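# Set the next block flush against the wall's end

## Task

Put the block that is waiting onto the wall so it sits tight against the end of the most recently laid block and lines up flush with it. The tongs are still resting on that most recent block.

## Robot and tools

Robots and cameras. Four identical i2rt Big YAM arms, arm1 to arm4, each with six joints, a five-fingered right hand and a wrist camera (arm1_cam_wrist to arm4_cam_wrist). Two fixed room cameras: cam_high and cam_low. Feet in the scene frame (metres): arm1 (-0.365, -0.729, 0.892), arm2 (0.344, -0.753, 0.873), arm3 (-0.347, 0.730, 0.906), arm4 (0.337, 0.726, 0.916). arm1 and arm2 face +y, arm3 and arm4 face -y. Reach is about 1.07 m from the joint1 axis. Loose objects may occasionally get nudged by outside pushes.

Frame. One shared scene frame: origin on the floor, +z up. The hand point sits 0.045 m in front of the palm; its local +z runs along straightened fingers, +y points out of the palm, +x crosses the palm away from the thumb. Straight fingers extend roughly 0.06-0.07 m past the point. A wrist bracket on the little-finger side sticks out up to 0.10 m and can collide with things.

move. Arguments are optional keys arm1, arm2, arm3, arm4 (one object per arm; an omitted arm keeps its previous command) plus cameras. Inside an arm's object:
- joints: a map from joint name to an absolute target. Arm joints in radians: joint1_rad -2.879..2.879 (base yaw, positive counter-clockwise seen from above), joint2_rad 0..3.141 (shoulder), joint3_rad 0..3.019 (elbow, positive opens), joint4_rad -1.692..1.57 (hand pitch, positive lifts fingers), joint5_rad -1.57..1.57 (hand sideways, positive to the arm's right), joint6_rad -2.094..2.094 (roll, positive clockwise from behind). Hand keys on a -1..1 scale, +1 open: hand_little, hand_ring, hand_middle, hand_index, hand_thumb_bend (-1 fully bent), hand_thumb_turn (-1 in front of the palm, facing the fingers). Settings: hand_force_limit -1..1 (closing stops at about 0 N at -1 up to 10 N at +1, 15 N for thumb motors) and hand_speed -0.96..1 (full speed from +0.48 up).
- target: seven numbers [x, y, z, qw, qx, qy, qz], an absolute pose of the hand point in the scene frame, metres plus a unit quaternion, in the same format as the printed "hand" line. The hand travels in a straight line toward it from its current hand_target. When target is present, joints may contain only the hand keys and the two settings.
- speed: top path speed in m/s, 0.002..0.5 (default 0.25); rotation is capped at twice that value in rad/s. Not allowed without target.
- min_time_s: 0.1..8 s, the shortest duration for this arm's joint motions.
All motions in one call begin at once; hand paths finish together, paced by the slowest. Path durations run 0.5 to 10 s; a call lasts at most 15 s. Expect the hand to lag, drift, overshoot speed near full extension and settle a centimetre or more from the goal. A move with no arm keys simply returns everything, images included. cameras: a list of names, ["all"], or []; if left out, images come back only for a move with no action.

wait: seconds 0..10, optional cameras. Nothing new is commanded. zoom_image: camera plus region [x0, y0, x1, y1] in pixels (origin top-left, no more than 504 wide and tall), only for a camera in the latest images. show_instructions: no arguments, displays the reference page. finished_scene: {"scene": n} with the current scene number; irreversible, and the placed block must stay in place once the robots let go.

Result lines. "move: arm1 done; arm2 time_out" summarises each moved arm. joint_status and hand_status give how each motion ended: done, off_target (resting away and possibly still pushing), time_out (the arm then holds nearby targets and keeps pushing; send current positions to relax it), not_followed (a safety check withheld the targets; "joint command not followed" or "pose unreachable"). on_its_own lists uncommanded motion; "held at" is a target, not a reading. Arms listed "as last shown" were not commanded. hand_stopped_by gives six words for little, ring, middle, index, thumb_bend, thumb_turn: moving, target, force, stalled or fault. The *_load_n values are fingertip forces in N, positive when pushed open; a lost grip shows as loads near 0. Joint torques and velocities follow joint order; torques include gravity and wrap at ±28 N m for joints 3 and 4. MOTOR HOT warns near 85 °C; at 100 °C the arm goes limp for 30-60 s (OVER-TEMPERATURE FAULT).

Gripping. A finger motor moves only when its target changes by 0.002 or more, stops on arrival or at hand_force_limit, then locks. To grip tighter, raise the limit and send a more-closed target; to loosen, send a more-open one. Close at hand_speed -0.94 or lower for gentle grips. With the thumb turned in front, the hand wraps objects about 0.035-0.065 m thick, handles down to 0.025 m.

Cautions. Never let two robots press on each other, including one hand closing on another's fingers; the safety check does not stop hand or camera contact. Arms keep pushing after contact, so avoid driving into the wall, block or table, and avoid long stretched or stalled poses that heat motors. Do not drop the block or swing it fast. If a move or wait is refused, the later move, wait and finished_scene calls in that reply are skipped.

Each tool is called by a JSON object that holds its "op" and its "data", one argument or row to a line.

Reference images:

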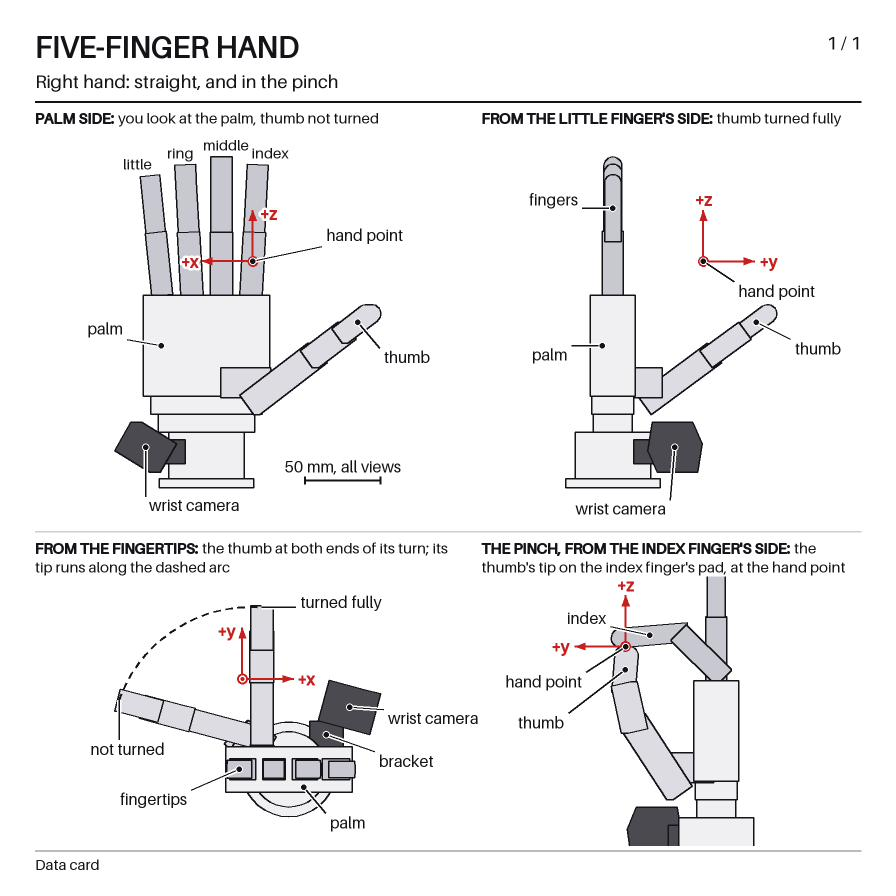

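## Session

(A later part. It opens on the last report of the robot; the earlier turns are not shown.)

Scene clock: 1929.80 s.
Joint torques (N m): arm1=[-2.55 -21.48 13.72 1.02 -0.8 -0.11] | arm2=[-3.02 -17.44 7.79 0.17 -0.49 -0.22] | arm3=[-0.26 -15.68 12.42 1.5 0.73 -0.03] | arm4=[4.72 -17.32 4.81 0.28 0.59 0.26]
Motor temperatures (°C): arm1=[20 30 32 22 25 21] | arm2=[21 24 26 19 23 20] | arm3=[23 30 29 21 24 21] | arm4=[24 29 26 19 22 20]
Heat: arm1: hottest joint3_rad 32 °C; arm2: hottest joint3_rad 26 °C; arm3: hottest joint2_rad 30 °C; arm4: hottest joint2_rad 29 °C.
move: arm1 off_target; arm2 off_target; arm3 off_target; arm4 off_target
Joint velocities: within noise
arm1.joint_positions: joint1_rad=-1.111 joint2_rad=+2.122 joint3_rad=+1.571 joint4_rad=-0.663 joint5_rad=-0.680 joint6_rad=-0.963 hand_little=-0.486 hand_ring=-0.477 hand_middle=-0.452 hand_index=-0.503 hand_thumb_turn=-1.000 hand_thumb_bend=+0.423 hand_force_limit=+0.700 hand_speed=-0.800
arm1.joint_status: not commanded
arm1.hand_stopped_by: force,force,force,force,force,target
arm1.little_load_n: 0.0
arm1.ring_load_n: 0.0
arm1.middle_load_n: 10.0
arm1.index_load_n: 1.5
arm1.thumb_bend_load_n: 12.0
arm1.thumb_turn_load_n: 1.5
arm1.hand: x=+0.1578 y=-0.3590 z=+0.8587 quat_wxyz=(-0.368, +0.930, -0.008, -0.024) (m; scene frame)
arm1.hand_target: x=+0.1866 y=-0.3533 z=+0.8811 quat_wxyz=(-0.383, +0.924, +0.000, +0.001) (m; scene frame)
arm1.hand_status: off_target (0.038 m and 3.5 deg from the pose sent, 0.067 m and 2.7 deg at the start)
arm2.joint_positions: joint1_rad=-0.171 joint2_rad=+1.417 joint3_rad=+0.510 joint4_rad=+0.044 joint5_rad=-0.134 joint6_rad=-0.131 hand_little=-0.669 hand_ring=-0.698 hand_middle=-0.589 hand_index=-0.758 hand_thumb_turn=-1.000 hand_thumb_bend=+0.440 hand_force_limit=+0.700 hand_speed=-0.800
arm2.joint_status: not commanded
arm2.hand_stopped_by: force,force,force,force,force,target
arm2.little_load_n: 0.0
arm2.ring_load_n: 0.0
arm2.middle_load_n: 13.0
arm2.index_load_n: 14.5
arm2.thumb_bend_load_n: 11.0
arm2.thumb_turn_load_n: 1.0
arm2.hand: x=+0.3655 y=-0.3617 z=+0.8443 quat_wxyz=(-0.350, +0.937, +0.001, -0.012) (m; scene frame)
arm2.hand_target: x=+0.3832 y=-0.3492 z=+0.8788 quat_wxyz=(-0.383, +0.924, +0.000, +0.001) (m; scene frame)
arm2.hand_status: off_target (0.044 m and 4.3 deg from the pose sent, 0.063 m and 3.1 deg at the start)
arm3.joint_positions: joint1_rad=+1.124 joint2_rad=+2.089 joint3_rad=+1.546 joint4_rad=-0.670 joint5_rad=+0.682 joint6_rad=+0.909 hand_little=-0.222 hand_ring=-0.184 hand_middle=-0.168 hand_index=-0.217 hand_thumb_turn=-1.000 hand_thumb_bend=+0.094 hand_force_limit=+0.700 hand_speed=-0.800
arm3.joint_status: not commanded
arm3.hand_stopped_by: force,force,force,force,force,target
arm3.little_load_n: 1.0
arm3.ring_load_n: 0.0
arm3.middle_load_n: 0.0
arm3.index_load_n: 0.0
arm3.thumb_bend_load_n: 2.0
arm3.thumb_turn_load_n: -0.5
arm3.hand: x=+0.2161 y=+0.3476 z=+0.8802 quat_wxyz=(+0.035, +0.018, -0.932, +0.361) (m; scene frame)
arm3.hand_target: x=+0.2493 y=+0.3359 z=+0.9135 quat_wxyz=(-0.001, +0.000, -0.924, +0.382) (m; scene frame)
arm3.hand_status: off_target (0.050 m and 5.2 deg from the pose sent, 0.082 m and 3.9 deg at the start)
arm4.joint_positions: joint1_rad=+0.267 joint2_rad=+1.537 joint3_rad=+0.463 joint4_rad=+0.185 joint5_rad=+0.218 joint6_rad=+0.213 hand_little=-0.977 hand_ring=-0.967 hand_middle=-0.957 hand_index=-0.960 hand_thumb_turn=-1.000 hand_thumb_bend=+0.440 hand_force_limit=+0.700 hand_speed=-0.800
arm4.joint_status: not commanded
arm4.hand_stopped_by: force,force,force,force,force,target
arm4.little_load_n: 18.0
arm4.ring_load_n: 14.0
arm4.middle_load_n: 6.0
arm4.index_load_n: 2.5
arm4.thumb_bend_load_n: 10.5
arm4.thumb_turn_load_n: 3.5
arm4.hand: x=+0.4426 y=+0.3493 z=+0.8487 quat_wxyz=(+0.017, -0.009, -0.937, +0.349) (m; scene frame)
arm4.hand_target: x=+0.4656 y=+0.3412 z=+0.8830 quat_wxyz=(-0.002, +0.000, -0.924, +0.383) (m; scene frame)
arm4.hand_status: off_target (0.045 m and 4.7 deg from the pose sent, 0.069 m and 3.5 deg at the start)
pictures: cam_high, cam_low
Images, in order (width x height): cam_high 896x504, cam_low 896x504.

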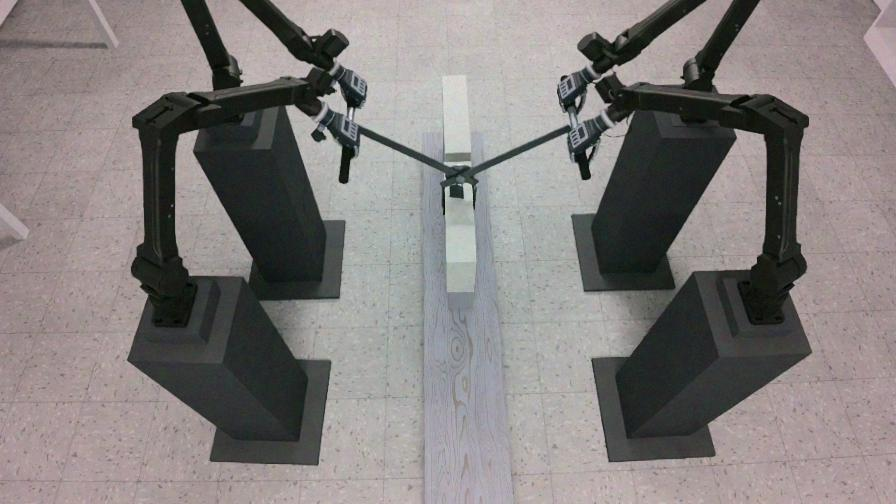

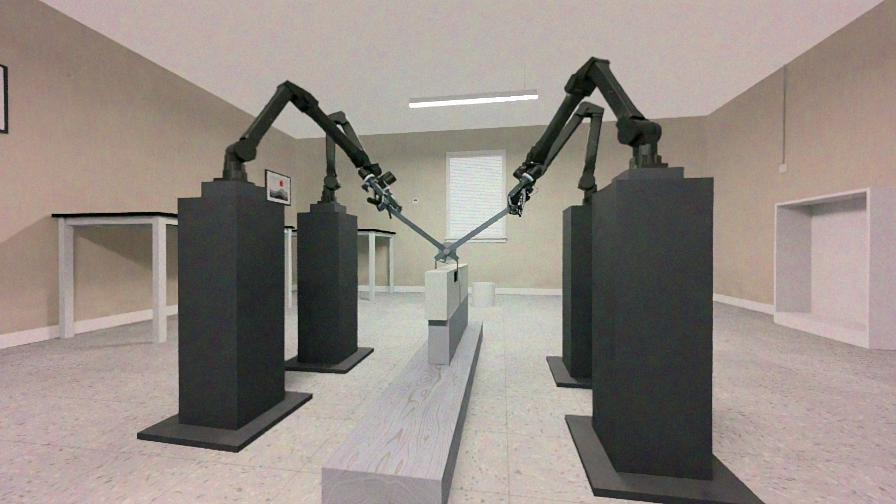

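{"op": "wait", "data": {
  "seconds": 0,
  "cameras": ["cam_high", "cam_low", "arm4_cam_wrist", "arm2_cam_wrist"]
}}

{"op": "zoom_image", "data": {
  "camera": "cam_high",
  "region": [390, 120, 500, 210]
}}

{"op": "zoom_image", "data": {
  "camera": "cam_low",
  "region": [380, 200, 600, 380]
}}

Scene clock: 1968.83 s.
Joint torques (N m): arm1=[-2.55 -21.3 13.83 0.85 -0.82 -0.11] | arm2=[-2.84 -17.32 7.79 0.16 -0.49 -0.21] | arm3=[-0.26 -15.68 12.41 1.47 0.74 -0.03] | arm4=[4.72 -17.55 4.82 0.34 0.6 0.25]
Motor temperatures (°C): arm1=[20 33 34 22 24 21] | arm2=[21 24 26 19 23 19] | arm3=[23 31 31 21 24 21] | arm4=[24 31 27 19 21 20]
Heat: arm1: hottest joint3_rad 34 °C; arm2: hottest joint3_rad 26 °C; arm3: hottest joint2_rad 31 °C; arm4: hottest joint2_rad 31 °C.
Joint velocities: within noise
arm1.joint_positions: joint1_rad=-1.111 joint2_rad=+2.123 joint3_rad=+1.571 joint4_rad=-0.663 joint5_rad=-0.680 joint6_rad=-0.963 hand_little=-0.486 hand_ring=-0.477 hand_middle=-0.452 hand_index=-0.503 hand_thumb_turn=-1.000 hand_thumb_bend=+0.423 hand_force_limit=+0.700 hand_speed=-0.800
arm1.joint_status: not commanded
arm1.hand_stopped_by: force,force,force,force,force,target
arm1.little_load_n: 0.0
arm1.ring_load_n: 0.0
arm1.middle_load_n: 9.5
arm1.index_load_n: 1.5
arm1.thumb_bend_load_n: 12.5
arm1.thumb_turn_load_n: 1.0
arm1.hand: x=+0.1578 y=-0.3590 z=+0.8585 quat_wxyz=(-0.368, +0.930, -0.008, -0.025) (m; scene frame)
arm1.hand_target: x=+0.1866 y=-0.3533 z=+0.8808 quat_wxyz=(-0.383, +0.924, +0.000, +0.001) (m; scene frame)
arm1.hand_status: off_target (0.038 m and 3.5 deg from the pose sent, 0.067 m and 2.7 deg at the start)
arm2.joint_positions: joint1_rad=-0.171 joint2_rad=+1.417 joint3_rad=+0.510 joint4_rad=+0.044 joint5_rad=-0.134 joint6_rad=-0.131 hand_little=-0.669 hand_ring=-0.698 hand_middle=-0.589 hand_index=-0.758 hand_thumb_turn=-1.000 hand_thumb_bend=+0.440 hand_force_limit=+0.700 hand_speed=-0.800
arm2.joint_status: not commanded
arm2.hand_stopped_by: force,force,force,force,force,target
arm2.little_load_n: 0.0
arm2.ring_load_n: 0.0
arm2.middle_load_n: 13.0
arm2.index_load_n: 14.5
arm2.thumb_bend_load_n: 11.0
arm2.thumb_turn_load_n: 1.0
arm2.hand: x=+0.3655 y=-0.3617 z=+0.8443 quat_wxyz=(-0.350, +0.937, +0.001, -0.012) (m; scene frame)
arm2.hand_target: x=+0.3832 y=-0.3492 z=+0.8787 quat_wxyz=(-0.383, +0.924, +0.000, +0.001) (m; scene frame)
arm2.hand_status: off_target (0.044 m and 4.3 deg from the pose sent, 0.063 m and 3.1 deg at the start)
arm3.joint_positions: joint1_rad=+1.124 joint2_rad=+2.089 joint3_rad=+1.546 joint4_rad=-0.670 joint5_rad=+0.682 joint6_rad=+0.909 hand_little=-0.222 hand_ring=-0.184 hand_middle=-0.168 hand_index=-0.217 hand_thumb_turn=-1.000 hand_thumb_bend=+0.094 hand_force_limit=+0.700 hand_speed=-0.800
arm3.joint_status: not commanded
arm3.hand_stopped_by: force,force,force,force,force,target
arm3.little_load_n: 1.0
arm3.ring_load_n: 0.0
arm3.middle_load_n: 0.0
arm3.index_load_n: 0.0
arm3.thumb_bend_load_n: 2.0
arm3.thumb_turn_load_n: -0.5
arm3.hand: x=+0.2161 y=+0.3476 z=+0.8804 quat_wxyz=(+0.035, +0.018, -0.932, +0.361) (m; scene frame)
arm3.hand_target: x=+0.2494 y=+0.3358 z=+0.9136 quat_wxyz=(-0.001, +0.000, -0.924, +0.382) (m; scene frame)
arm3.hand_status: off_target (0.050 m and 5.2 deg from the pose sent, 0.082 m and 3.9 deg at the start)
arm4.joint_positions: joint1_rad=+0.267 joint2_rad=+1.537 joint3_rad=+0.463 joint4_rad=+0.185 joint5_rad=+0.218 joint6_rad=+0.213 hand_little=-0.977 hand_ring=-0.967 hand_middle=-0.957 hand_index=-0.960 hand_thumb_turn=-1.000 hand_thumb_bend=+0.440 hand_force_limit=+0.700 hand_speed=-0.800
arm4.joint_status: not commanded
arm4.hand_stopped_by: force,force,force,force,force,target
arm4.little_load_n: 18.0
arm4.ring_load_n: 14.0
arm4.middle_load_n: 6.0
arm4.index_load_n: 2.5
arm4.thumb_bend_load_n: 10.0
arm4.thumb_turn_load_n: 3.5
arm4.hand: x=+0.4426 y=+0.3493 z=+0.8487 quat_wxyz=(+0.017, -0.009, -0.937, +0.349) (m; scene frame)
arm4.hand_target: x=+0.4656 y=+0.3412 z=+0.8830 quat_wxyz=(-0.002, +0.000, -0.924, +0.383) (m; scene frame)
arm4.hand_status: off_target (0.045 m and 4.7 deg from the pose sent, 0.069 m and 3.5 deg at the start)
pictures: arm2_cam_wrist, arm4_cam_wrist, cam_high, cam_low
Images, in order (width x height): arm2_cam_wrist 896x504, arm4_cam_wrist 896x504, cam_high 896x504, cam_low 896x504.

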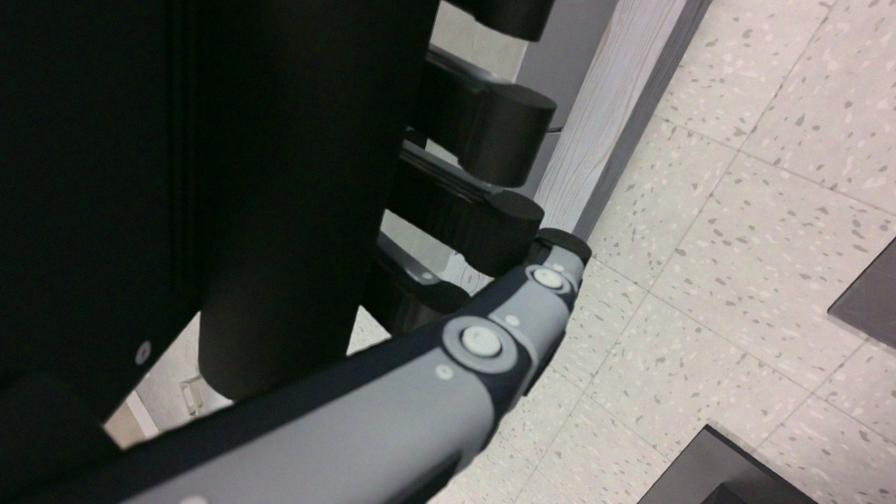

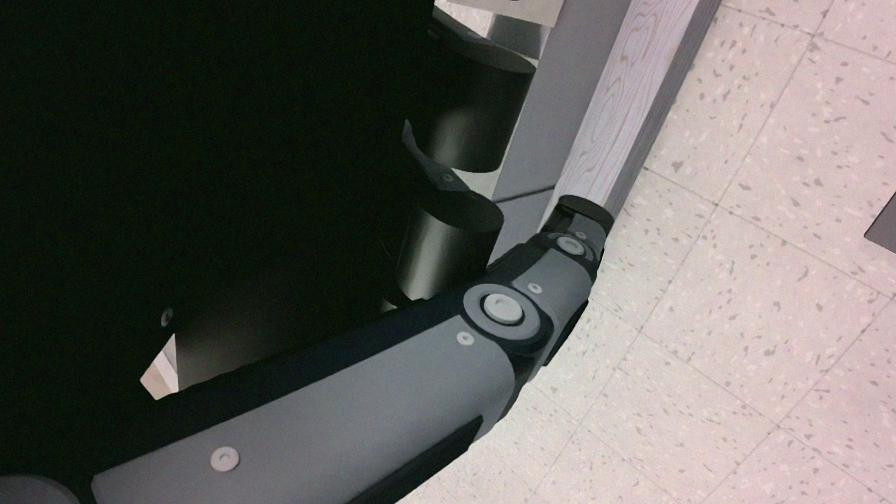

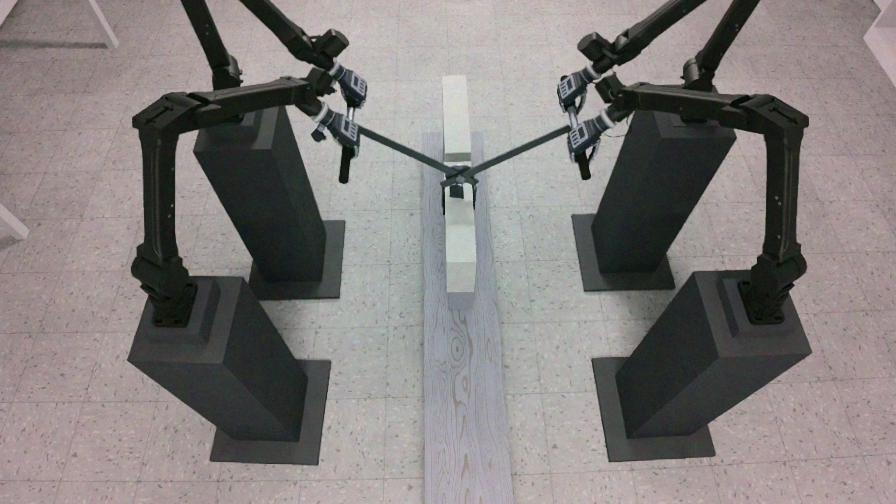

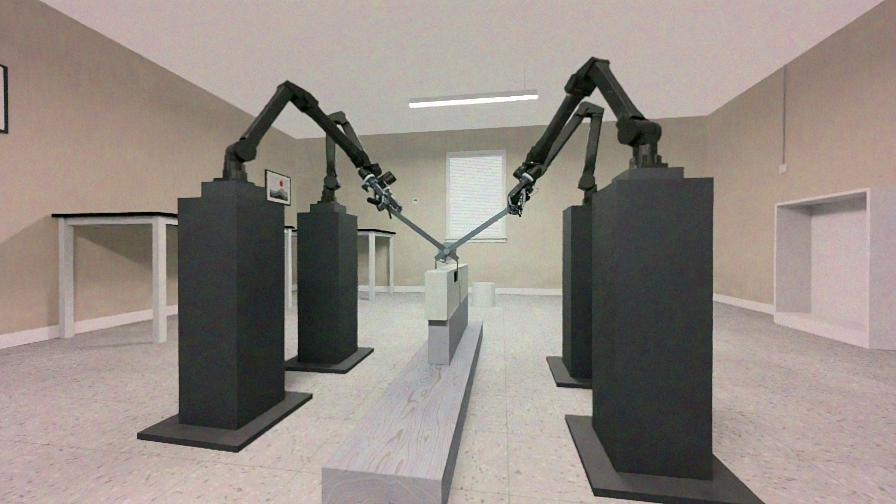

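Scaled by 4.582.

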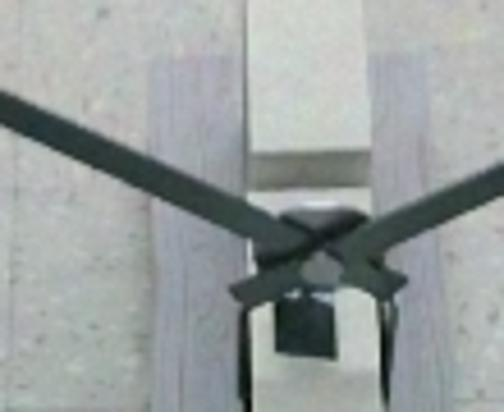

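Scaled by 2.291.

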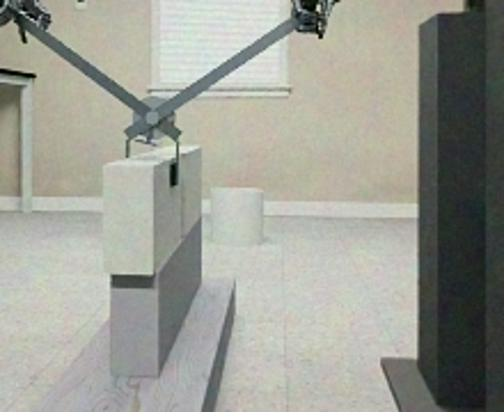

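{"op": "move", "data": {
  "arm1": {"target":[0.158,-0.352,0.912,0.3827,-0.9239,0,0],"speed":0.03},
  "arm2": {"target":[0.354,-0.350,0.914,0.3827,-0.9239,0,0],"speed":0.03},
  "arm3": {"target":[0.222,0.334,0.944,0,0,0.9239,-0.3827],"speed":0.03},
  "arm4": {"target":[0.436,0.342,0.919,0,0,0.9239,-0.3827],"speed":0.03},
  "cameras": ["cam_high", "cam_low"]
}}

{"op": "zoom_image", "data": {
  "camera": "cam_high",
  "region": [390, 120, 500, 210]
}}

{"op": "zoom_image", "data": {
  "camera": "cam_low",
  "region": [400, 230, 500, 370]
}}

Scene clock: 1989.70 s.
Joint torques (N m): arm1=[-1.14 -27.11 8.8 0.91 -0.92 0.18] | arm2=[0.15 -18.49 8.95 -0.34 -0.63 0.22] | arm3=[-1.26 -19.96 9.05 1.25 0.79 -0.26] | arm4=[2.2 -18.84 5.48 -0.16 0.43 -0.31]
Motor temperatures (°C): arm1=[20 33 34 22 23 21] | arm2=[21 24 27 19 23 19] | arm3=[23 31 31 21 24 21] | arm4=[24 31 27 19 21 20]
Heat: arm1: hottest joint3_rad 34 °C; arm2: hottest joint3_rad 27 °C; arm3: hottest joint2_rad 31 °C; arm4: hottest joint2_rad 31 °C.
move: arm1 off_target; arm2 off_target; arm3 off_target; arm4 off_target
Joint velocities: within noise
arm1.joint_positions: joint1_rad=-1.102 joint2_rad=+2.094 joint3_rad=+1.549 joint4_rad=-0.663 joint5_rad=-0.670 joint6_rad=-0.963 hand_little=-0.486 hand_ring=-0.477 hand_middle=-0.452 hand_index=-0.502 hand_thumb_turn=-1.000 hand_thumb_bend=+0.423 hand_force_limit=+0.700 hand_speed=-0.800
arm1.joint_status: not commanded
arm1.hand_stopped_by: force,force,force,force,force,target
arm1.little_load_n: 0.0
arm1.ring_load_n: 0.0
arm1.middle_load_n: 10.0
arm1.index_load_n: 5.5
arm1.thumb_bend_load_n: 12.5
arm1.thumb_turn_load_n: 1.0
arm1.hand: x=+0.1509 y=-0.3580 z=+0.8675 quat_wxyz=(-0.365, +0.931, -0.003, -0.020) (m; scene frame)
arm1.hand_target: x=+0.1574 y=-0.3521 z=+0.9108 quat_wxyz=(-0.383, +0.924, +0.000, +0.000) (m; scene frame)
arm1.hand_status: off_target (0.046 m and 3.2 deg from the pose sent, 0.054 m and 3.5 deg at the start)
arm2.joint_positions: joint1_rad=-0.120 joint2_rad=+1.341 joint3_rad=+0.530 joint4_rad=-0.056 joint5_rad=-0.068 joint6_rad=-0.116 hand_little=-0.669 hand_ring=-0.698 hand_middle=-0.589 hand_index=-0.758 hand_thumb_turn=-1.000 hand_thumb_bend=+0.440 hand_force_limit=+0.700 hand_speed=-0.800
arm2.joint_status: not commanded
arm2.hand_stopped_by: force,force,force,force,force,target
arm2.little_load_n: 0.0
arm2.ring_load_n: 0.0
arm2.middle_load_n: 13.0
arm2.index_load_n: 17.5
arm2.thumb_bend_load_n: 11.0
arm2.thumb_turn_load_n: 1.0
arm2.hand: x=+0.3572 y=-0.3627 z=+0.8656 quat_wxyz=(-0.344, +0.939, +0.006, +0.007) (m; scene frame)
arm2.hand_target: x=+0.3540 y=-0.3489 z=+0.9093 quat_wxyz=(-0.383, +0.924, +0.000, +0.000) (m; scene frame)
arm2.hand_status: off_target (0.050 m and 4.8 deg from the pose sent, 0.072 m and 4.3 deg at the start)
arm3.joint_positions: joint1_rad=+1.113 joint2_rad=+2.060 joint3_rad=+1.518 joint4_rad=-0.670 joint5_rad=+0.673 joint6_rad=+0.909 hand_little=-0.222 hand_ring=-0.184 hand_middle=-0.168 hand_index=-0.217 hand_thumb_turn=-1.000 hand_thumb_bend=+0.094 hand_force_limit=+0.700 hand_speed=-0.800
arm3.joint_status: not commanded
arm3.hand_stopped_by: force,force,force,force,force,target
arm3.little_load_n: 3.5
arm3.ring_load_n: 0.0
arm3.middle_load_n: 0.0
arm3.index_load_n: 0.0
arm3.thumb_bend_load_n: 0.0
arm3.thumb_turn_load_n: 0.0
arm3.hand: x=+0.2058 y=+0.3470 z=+0.8872 quat_wxyz=(+0.034, +0.013, -0.933, +0.358) (m; scene frame)
arm3.hand_target: x=+0.2205 y=+0.3347 z=+0.9432 quat_wxyz=(+0.000, +0.000, -0.924, +0.383) (m; scene frame)
arm3.hand_status: off_target (0.060 m and 5.2 deg from the pose sent, 0.065 m and 5.2 deg at the start)
arm4.joint_positions: joint1_rad=+0.210 joint2_rad=+1.446 joint3_rad=+0.470 joint4_rad=+0.088 joint5_rad=+0.162 joint6_rad=+0.203 hand_little=-0.976 hand_ring=-0.967 hand_middle=-0.957 hand_index=-0.961 hand_thumb_turn=-1.000 hand_thumb_bend=+0.440 hand_force_limit=+0.700 hand_speed=-0.800
arm4.joint_status: not commanded
arm4.hand_stopped_by: force,force,force,force,force,target
arm4.little_load_n: 22.5
arm4.ring_load_n: 15.0
arm4.middle_load_n: 5.5
arm4.index_load_n: 0.0
arm4.thumb_bend_load_n: 10.0
arm4.thumb_turn_load_n: 3.0
arm4.hand: x=+0.4306 y=+0.3496 z=+0.8716 quat_wxyz=(+0.002, -0.022, -0.939, +0.344) (m; scene frame)
arm4.hand_target: x=+0.4366 y=+0.3400 z=+0.9128 quat_wxyz=(+0.000, -0.001, -0.923, +0.384) (m; scene frame)
arm4.hand_status: off_target (0.048 m and 5.4 deg from the pose sent, 0.071 m and 4.7 deg at the start)
pictures: cam_high, cam_low
Images, in order (width x height): cam_high 896x504, cam_low 896x504.

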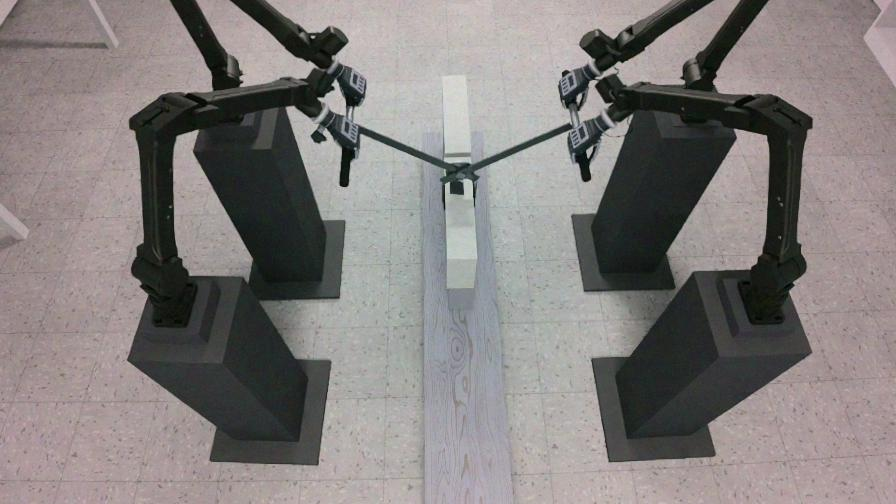

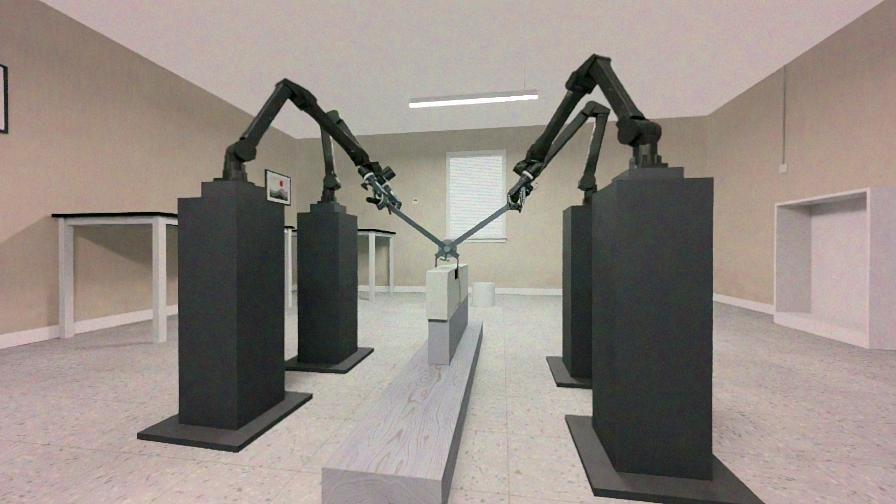

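Scaled by 4.582.

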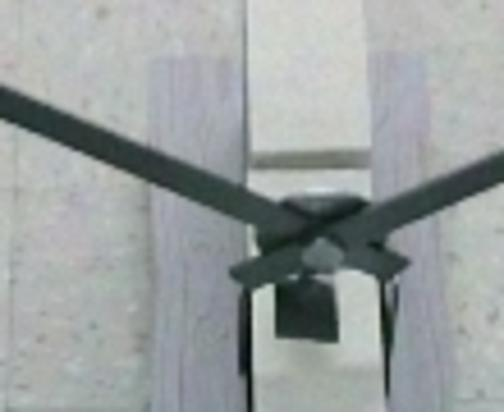

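Scaled by 3.600.

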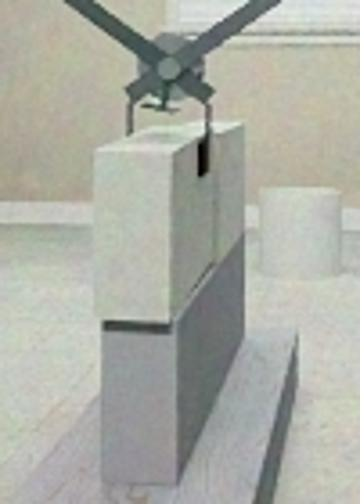

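{"op": "move", "data": {
  "arm1": {"target":[0.188,-0.352,0.912,0.3827,-0.9239,0,0],"speed":0.03},
  "arm2": {"target":[0.384,-0.350,0.914,0.3827,-0.9239,0,0],"speed":0.03},
  "arm3": {"target":[0.252,0.334,0.944,0,0,0.9239,-0.3827],"speed":0.03},
  "arm4": {"target":[0.466,0.342,0.919,0,0,0.9239,-0.3827],"speed":0.03},
  "cameras": ["cam_high", "cam_low"]
}}

{"op": "zoom_image", "data": {
  "camera": "cam_high",
  "region": [390, 120, 500, 210]
}}

{"op": "zoom_image", "data": {
  "camera": "cam_low",
  "region": [400, 230, 500, 370]
}}

Scene clock: 2004.07 s.
Joint torques (N m): arm1=[-2.49 -23.65 13.75 0.14 -1.25 0.06] | arm2=[-2.61 -17.55 9.52 -0.32 -0.69 -0.06] | arm3=[0.09 -17.73 12.81 0.85 1.12 -0.23] | arm4=[5.13 -17.61 6.23 -0.16 0.53 0.01]
Motor temperatures (°C): arm1=[20 33 33 22 24 21] | arm2=[21 25 27 19 23 19] | arm3=[23 30 31 21 24 21] | arm4=[24 29 27 19 21 20]
Heat: arm1: hottest joint2_rad 33 °C; arm2: hottest joint3_rad 27 °C; arm3: hottest joint3_rad 31 °C; arm4: hottest joint2_rad 29 °C.
move: arm1 off_target; arm2 off_target; arm3 off_target; arm4 off_target
Joint velocities: within noise
arm1.joint_positions: joint1_rad=-1.108 joint2_rad=+2.112 joint3_rad=+1.597 joint4_rad=-0.705 joint5_rad=-0.668 joint6_rad=-0.980 hand_little=-0.486 hand_ring=-0.477 hand_middle=-0.452 hand_index=-0.502 hand_thumb_turn=-1.000 hand_thumb_bend=+0.423 hand_force_limit=+0.700 hand_speed=-0.800
arm1.joint_status: not commanded
arm1.hand_stopped_by: force,force,force,force,force,target
arm1.little_load_n: 0.0
arm1.ring_load_n: 0.0
arm1.middle_load_n: 9.5
arm1.index_load_n: 6.0
arm1.thumb_bend_load_n: 12.5
arm1.thumb_turn_load_n: 1.5
arm1.hand: x=+0.1612 y=-0.3583 z=+0.8716 quat_wxyz=(-0.362, +0.932, -0.001, -0.021) (m; scene frame)
arm1.hand_target: x=+0.1862 y=-0.3531 z=+0.9123 quat_wxyz=(-0.383, +0.924, +0.000, +0.001) (m; scene frame)
arm1.hand_status: off_target (0.049 m and 3.5 deg from the pose sent, 0.058 m and 3.2 deg at the start)
arm2.joint_positions: joint1_rad=-0.172 joint2_rad=+1.341 joint3_rad=+0.538 joint4_rad=-0.066 joint5_rad=-0.129 joint6_rad=-0.150 hand_little=-0.669 hand_ring=-0.698 hand_middle=-0.589 hand_index=-0.758 hand_thumb_turn=-1.000 hand_thumb_bend=+0.440 hand_force_limit=+0.700 hand_speed=-0.800
arm2.joint_status: not commanded
arm2.hand_stopped_by: force,force,force,force,force,target
arm2.little_load_n: 0.0
arm2.ring_load_n: 0.0
arm2.middle_load_n: 13.0
arm2.index_load_n: 18.5
arm2.thumb_bend_load_n: 11.0
arm2.thumb_turn_load_n: 1.0
arm2.hand: x=+0.3684 y=-0.3627 z=+0.8686 quat_wxyz=(-0.347, +0.938, +0.008, -0.006) (m; scene frame)
arm2.hand_target: x=+0.3833 y=-0.3490 z=+0.9101 quat_wxyz=(-0.383, +0.924, +0.000, +0.001) (m; scene frame)
arm2.hand_status: off_target (0.050 m and 4.6 deg from the pose sent, 0.057 m and 4.8 deg at the start)
arm3.joint_positions: joint1_rad=+1.121 joint2_rad=+2.080 joint3_rad=+1.570 joint4_rad=-0.718 joint5_rad=+0.672 joint6_rad=+0.933 hand_little=-0.221 hand_ring=-0.184 hand_middle=-0.168 hand_index=-0.217 hand_thumb_turn=-1.000 hand_thumb_bend=+0.094 hand_force_limit=+0.700 hand_speed=-0.800
arm3.joint_status: not commanded
arm3.hand_stopped_by: force,force,force,force,force,target
arm3.little_load_n: 4.0
arm3.ring_load_n: 0.0
arm3.middle_load_n: 0.0
arm3.index_load_n: 0.0
arm3.thumb_bend_load_n: 0.0
arm3.thumb_turn_load_n: 0.0
arm3.hand: x=+0.2174 y=+0.3465 z=+0.8923 quat_wxyz=(+0.034, +0.009, -0.934, +0.355) (m; scene frame)
arm3.hand_target: x=+0.2489 y=+0.3360 z=+0.9453 quat_wxyz=(-0.001, -0.001, -0.924, +0.383) (m; scene frame)
arm3.hand_status: off_target (0.063 m and 5.3 deg from the pose sent, 0.074 m and 5.2 deg at the start)
arm4.joint_positions: joint1_rad=+0.261 joint2_rad=+1.446 joint3_rad=+0.483 joint4_rad=+0.069 joint5_rad=+0.219 joint6_rad=+0.242 hand_little=-0.976 hand_ring=-0.967 hand_middle=-0.957 hand_index=-0.961 hand_thumb_turn=-1.000 hand_thumb_bend=+0.440 hand_force_limit=+0.700 hand_speed=-0.800
arm4.joint_status: not commanded
arm4.hand_stopped_by: force,force,force,force,force,target
arm4.little_load_n: 25.0
arm4.ring_load_n: 15.0
arm4.middle_load_n: 5.0
arm4.index_load_n: 0.0
arm4.thumb_bend_load_n: 10.0
arm4.thumb_turn_load_n: 3.0
arm4.hand: x=+0.4417 y=+0.3481 z=+0.8742 quat_wxyz=(+0.014, -0.026, -0.937, +0.347) (m; scene frame)
arm4.hand_target: x=+0.4657 y=+0.3408 z=+0.9139 quat_wxyz=(-0.002, -0.001, -0.924, +0.383) (m; scene frame)
arm4.hand_status: off_target (0.051 m and 5.5 deg from the pose sent, 0.060 m and 5.4 deg at the start)
pictures: cam_high, cam_low
Images, in order (width x height): cam_high 896x504, cam_low 896x504.

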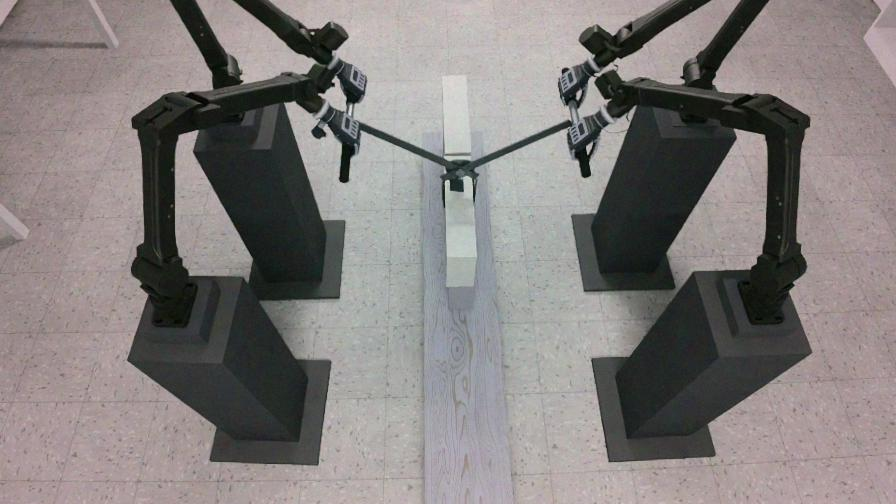

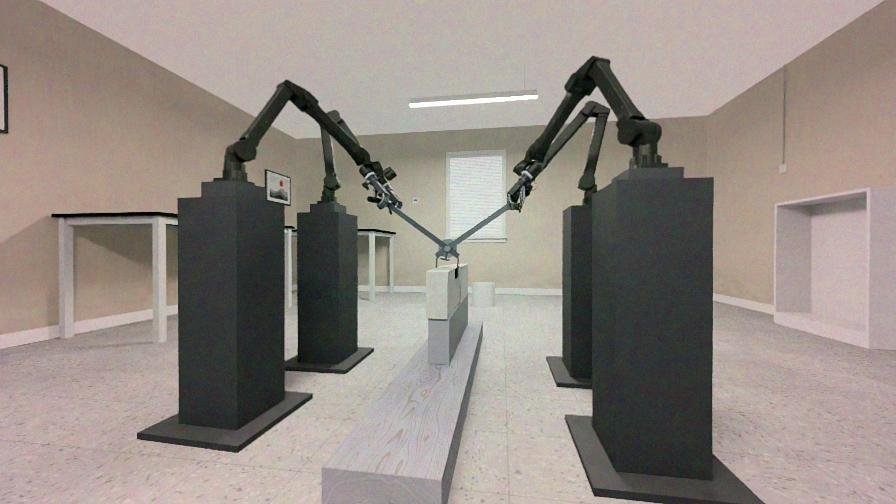

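Scaled by 4.582.

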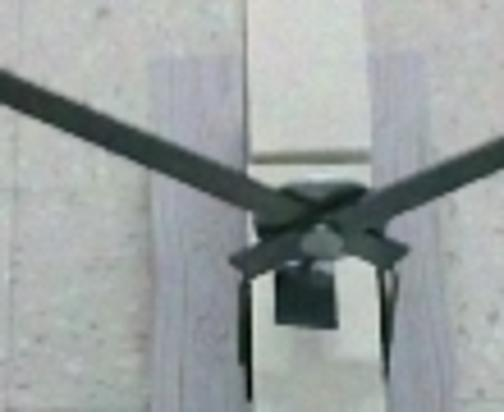

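Scaled by 3.600.

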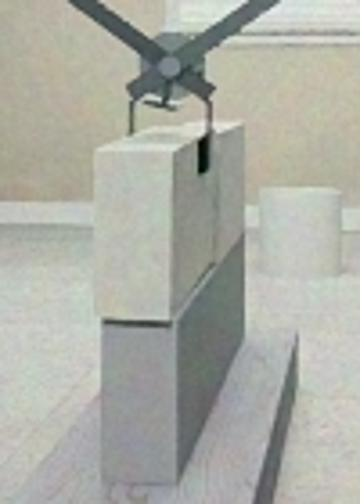

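{"op": "zoom_image", "data": {
  "camera": "cam_high",
  "region": [436, 146, 482, 192]
}}

{"op": "zoom_image", "data": {
  "camera": "cam_low",
  "region": [420, 250, 475, 325]
}}

{"op": "zoom_image", "data": {
  "camera": "cam_high",
  "region": [430, 240, 500, 320]
}}

Scaled by 10.957.

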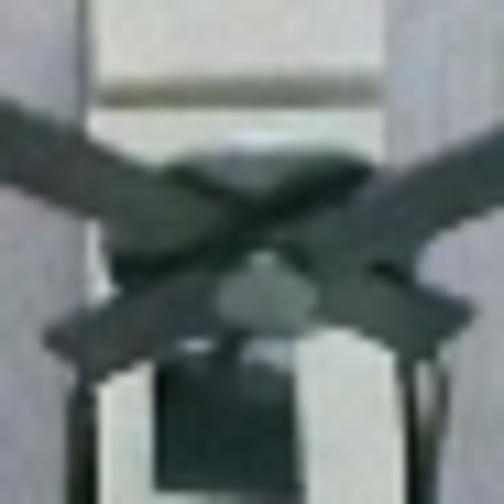

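Scaled by 6.720.

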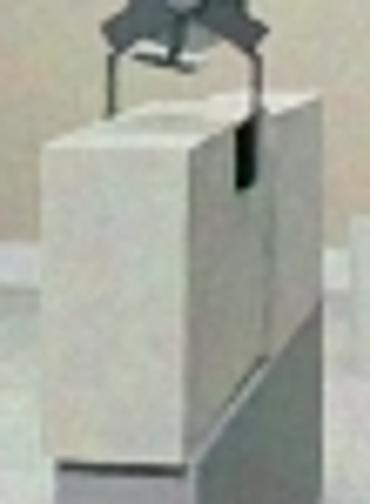

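Scaled by 6.300.

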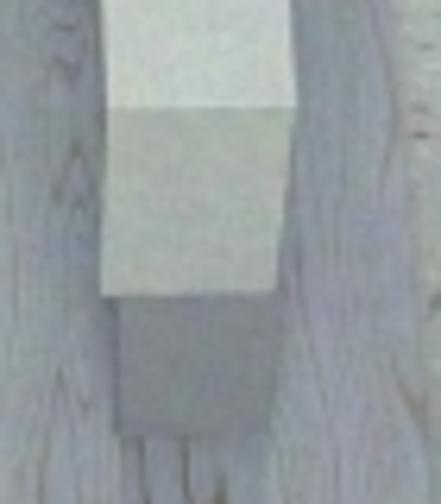

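{"op": "move", "data": {
  "arm1": {"target":[0.218,-0.352,0.907,0.3827,-0.9239,0,0],"speed":0.03},
  "arm2": {"target":[0.414,-0.350,0.914,0.3827,-0.9239,0,0],"speed":0.03},
  "arm3": {"target":[0.282,0.334,0.939,0,0,0.9239,-0.3827],"speed":0.03},
  "arm4": {"target":[0.496,0.342,0.919,0,0,0.9239,-0.3827],"speed":0.03},
  "cameras": ["cam_high", "cam_low"]
}}

{"op": "zoom_image", "data": {
  "camera": "cam_high",
  "region": [436, 146, 482, 192]
}}

{"op": "zoom_image", "data": {
  "camera": "cam_low",
  "region": [420, 250, 475, 325]
}}

{"op": "zoom_image", "data": {
  "camera": "cam_high",
  "region": [430, 240, 500, 320]
}}

Scene clock: 2048.83 s.
Joint torques (N m): arm1=[-2.2 -23.65 14.38 0.76 -1 -0.02] | arm2=[-2.96 -16.85 9.87 -0.39 -0.88 -0.06] | arm3=[-0.15 -17.26 13.2 1.29 0.89 -0.09] | arm4=[5.48 -16.26 6.93 -0.17 0.83 -0.04]
Motor temperatures (°C): arm1=[19 32 33 22 25 21] | arm2=[21 25 28 19 24 19] | arm3=[23 32 31 21 24 21] | arm4=[24 29 28 19 21 20]
Heat: arm1: hottest joint3_rad 33 °C; arm2: hottest joint3_rad 28 °C; arm3: hottest joint2_rad 32 °C; arm4: hottest joint2_rad 29 °C.
move: arm1 off_target; arm2 off_target; arm3 off_target; arm4 off_target
Joint velocities: within noise
arm1.joint_positions: joint1_rad=-1.129 joint2_rad=+2.173 joint3_rad=+1.712 joint4_rad=-0.775 joint5_rad=-0.682 joint6_rad=-0.993 hand_little=-0.486 hand_ring=-0.477 hand_middle=-0.452 hand_index=-0.502 hand_thumb_turn=-1.000 hand_thumb_bend=+0.423 hand_force_limit=+0.700 hand_speed=-0.800
arm1.joint_status: not commanded
arm1.hand_stopped_by: force,force,force,force,force,target
arm1.little_load_n: 0.0
arm1.ring_load_n: 0.0
arm1.middle_load_n: 10.0
arm1.index_load_n: 3.5
arm1.thumb_bend_load_n: 12.0
arm1.thumb_turn_load_n: 1.0
arm1.hand: x=+0.1889 y=-0.3578 z=+0.8744 quat_wxyz=(-0.365, +0.931, -0.006, -0.025) (m; scene frame)
arm1.hand_target: x=+0.2162 y=-0.3533 z=+0.9078 quat_wxyz=(-0.383, +0.924, +0.000, +0.001) (m; scene frame)
arm1.hand_status: off_target (0.044 m and 3.7 deg from the pose sent, 0.067 m and 3.5 deg at the start)
arm2.joint_positions: joint1_rad=-0.259 joint2_rad=+1.352 joint3_rad=+0.556 joint4_rad=-0.077 joint5_rad=-0.187 joint6_rad=-0.216 hand_little=-0.669 hand_ring=-0.698 hand_middle=-0.589 hand_index=-0.758 hand_thumb_turn=-1.000 hand_thumb_bend=+0.440 hand_force_limit=+0.700 hand_speed=-0.800
arm2.joint_status: not commanded
arm2.hand_stopped_by: force,force,force,force,force,target
arm2.little_load_n: 0.0
arm2.ring_load_n: 0.0
arm2.middle_load_n: 13.0
arm2.index_load_n: 18.5
arm2.thumb_bend_load_n: 11.0
arm2.thumb_turn_load_n: 1.0
arm2.hand: x=+0.3964 y=-0.3615 z=+0.8712 quat_wxyz=(-0.350, +0.937, +0.008, -0.007) (m; scene frame)
arm2.hand_target: x=+0.4133 y=-0.3494 z=+0.9106 quat_wxyz=(-0.383, +0.924, +0.000, +0.001) (m; scene frame)
arm2.hand_status: off_target (0.048 m and 4.2 deg from the pose sent, 0.066 m and 4.6 deg at the start)
arm3.joint_positions: joint1_rad=+1.145 joint2_rad=+2.138 joint3_rad=+1.680 joint4_rad=-0.787 joint5_rad=+0.687 joint6_rad=+0.941 hand_little=-0.222 hand_ring=-0.184 hand_middle=-0.168 hand_index=-0.217 hand_thumb_turn=-1.000 hand_thumb_bend=+0.094 hand_force_limit=+0.700 hand_speed=-0.800
arm3.joint_status: not commanded
arm3.hand_stopped_by: force,force,force,force,force,target
arm3.little_load_n: 2.5
arm3.ring_load_n: 0.0
arm3.middle_load_n: 0.0
arm3.index_load_n: 0.0
arm3.thumb_bend_load_n: 1.5
arm3.thumb_turn_load_n: 0.0
arm3.hand: x=+0.2444 y=+0.3478 z=+0.8948 quat_wxyz=(+0.040, +0.018, -0.933, +0.357) (m; scene frame)
arm3.hand_target: x=+0.2785 y=+0.3363 z=+0.9406 quat_wxyz=(-0.001, +0.000, -0.924, +0.382) (m; scene frame)
arm3.hand_status: off_target (0.060 m and 5.9 deg from the pose sent, 0.081 m and 5.3 deg at the start)
arm4.joint_positions: joint1_rad=+0.346 joint2_rad=+1.449 joint3_rad=+0.504 joint4_rad=+0.041 joint5_rad=+0.273 joint6_rad=+0.310 hand_little=-0.976 hand_ring=-0.967 hand_middle=-0.957 hand_index=-0.961 hand_thumb_turn=-1.000 hand_thumb_bend=+0.440 hand_force_limit=+0.700 hand_speed=-0.800
arm4.joint_status: not commanded
arm4.hand_stopped_by: force,force,force,force,force,target
arm4.little_load_n: 24.5
arm4.ring_load_n: 14.0
arm4.middle_load_n: 5.5
arm4.index_load_n: 0.0
arm4.thumb_bend_load_n: 10.0
arm4.thumb_turn_load_n: 3.0
arm4.hand: x=+0.4684 y=+0.3490 z=+0.8781 quat_wxyz=(+0.014, -0.026, -0.936, +0.350) (m; scene frame)
arm4.hand_target: x=+0.4956 y=+0.3416 z=+0.9155 quat_wxyz=(-0.002, -0.001, -0.924, +0.383) (m; scene frame)
arm4.hand_status: off_target (0.050 m and 5.3 deg from the pose sent, 0.071 m and 5.5 deg at the start)
pictures: cam_high, cam_low
Images, in order (width x height): cam_high 896x504, cam_low 896x504.

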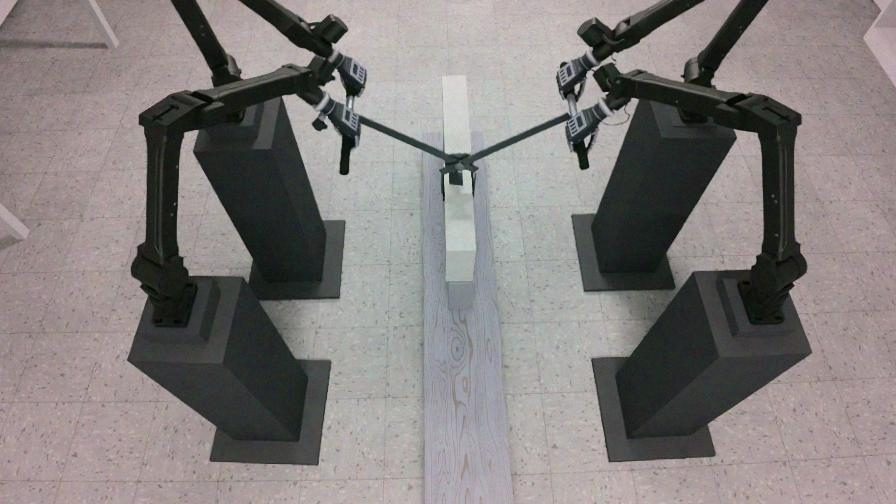

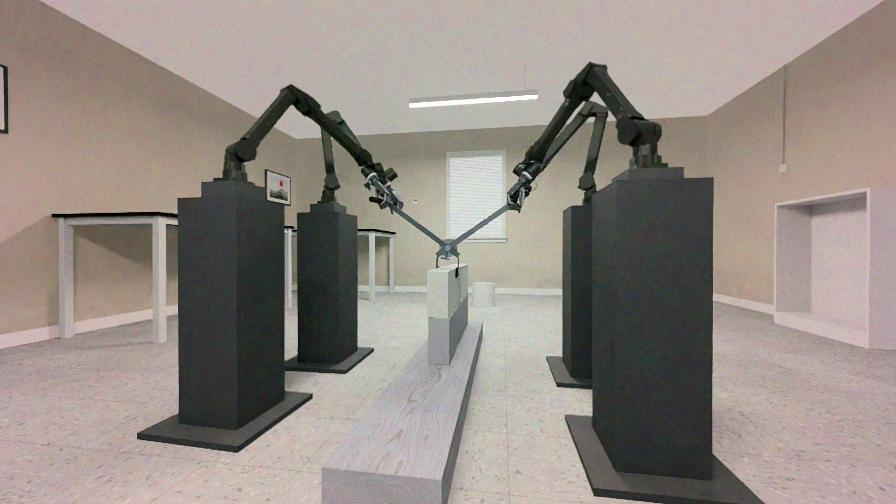

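Scaled by 10.957.

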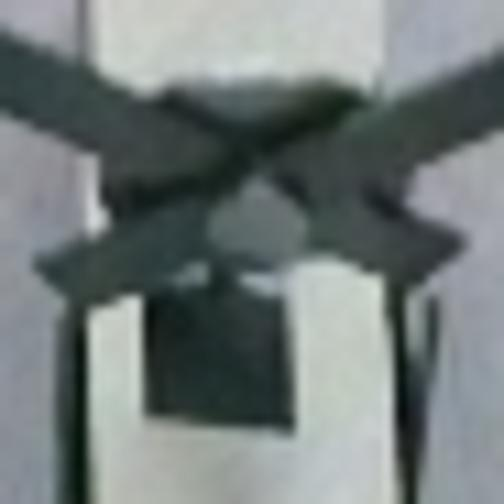

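Scaled by 6.720.

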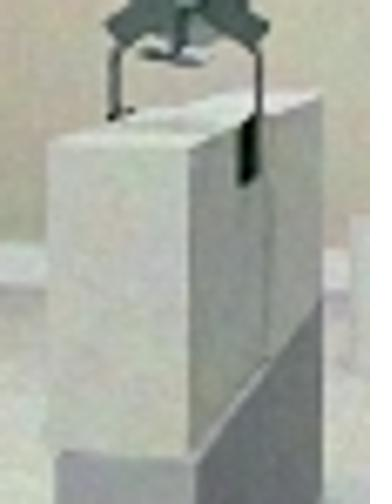

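Scaled by 6.300.

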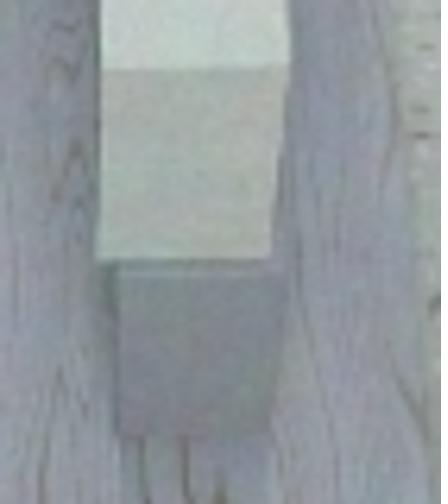

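{"op": "zoom_image", "data": {
  "camera": "cam_low",
  "region": [446, 262, 474, 312]
}}

{"op": "zoom_image", "data": {
  "camera": "cam_high",
  "region": [438, 148, 478, 168]
}}

Scaled by 10.080.

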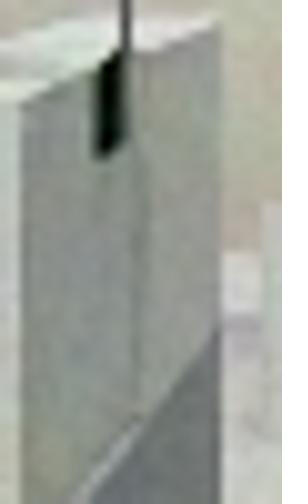

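Scaled by 12.600.

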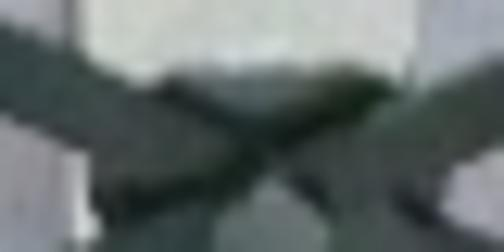

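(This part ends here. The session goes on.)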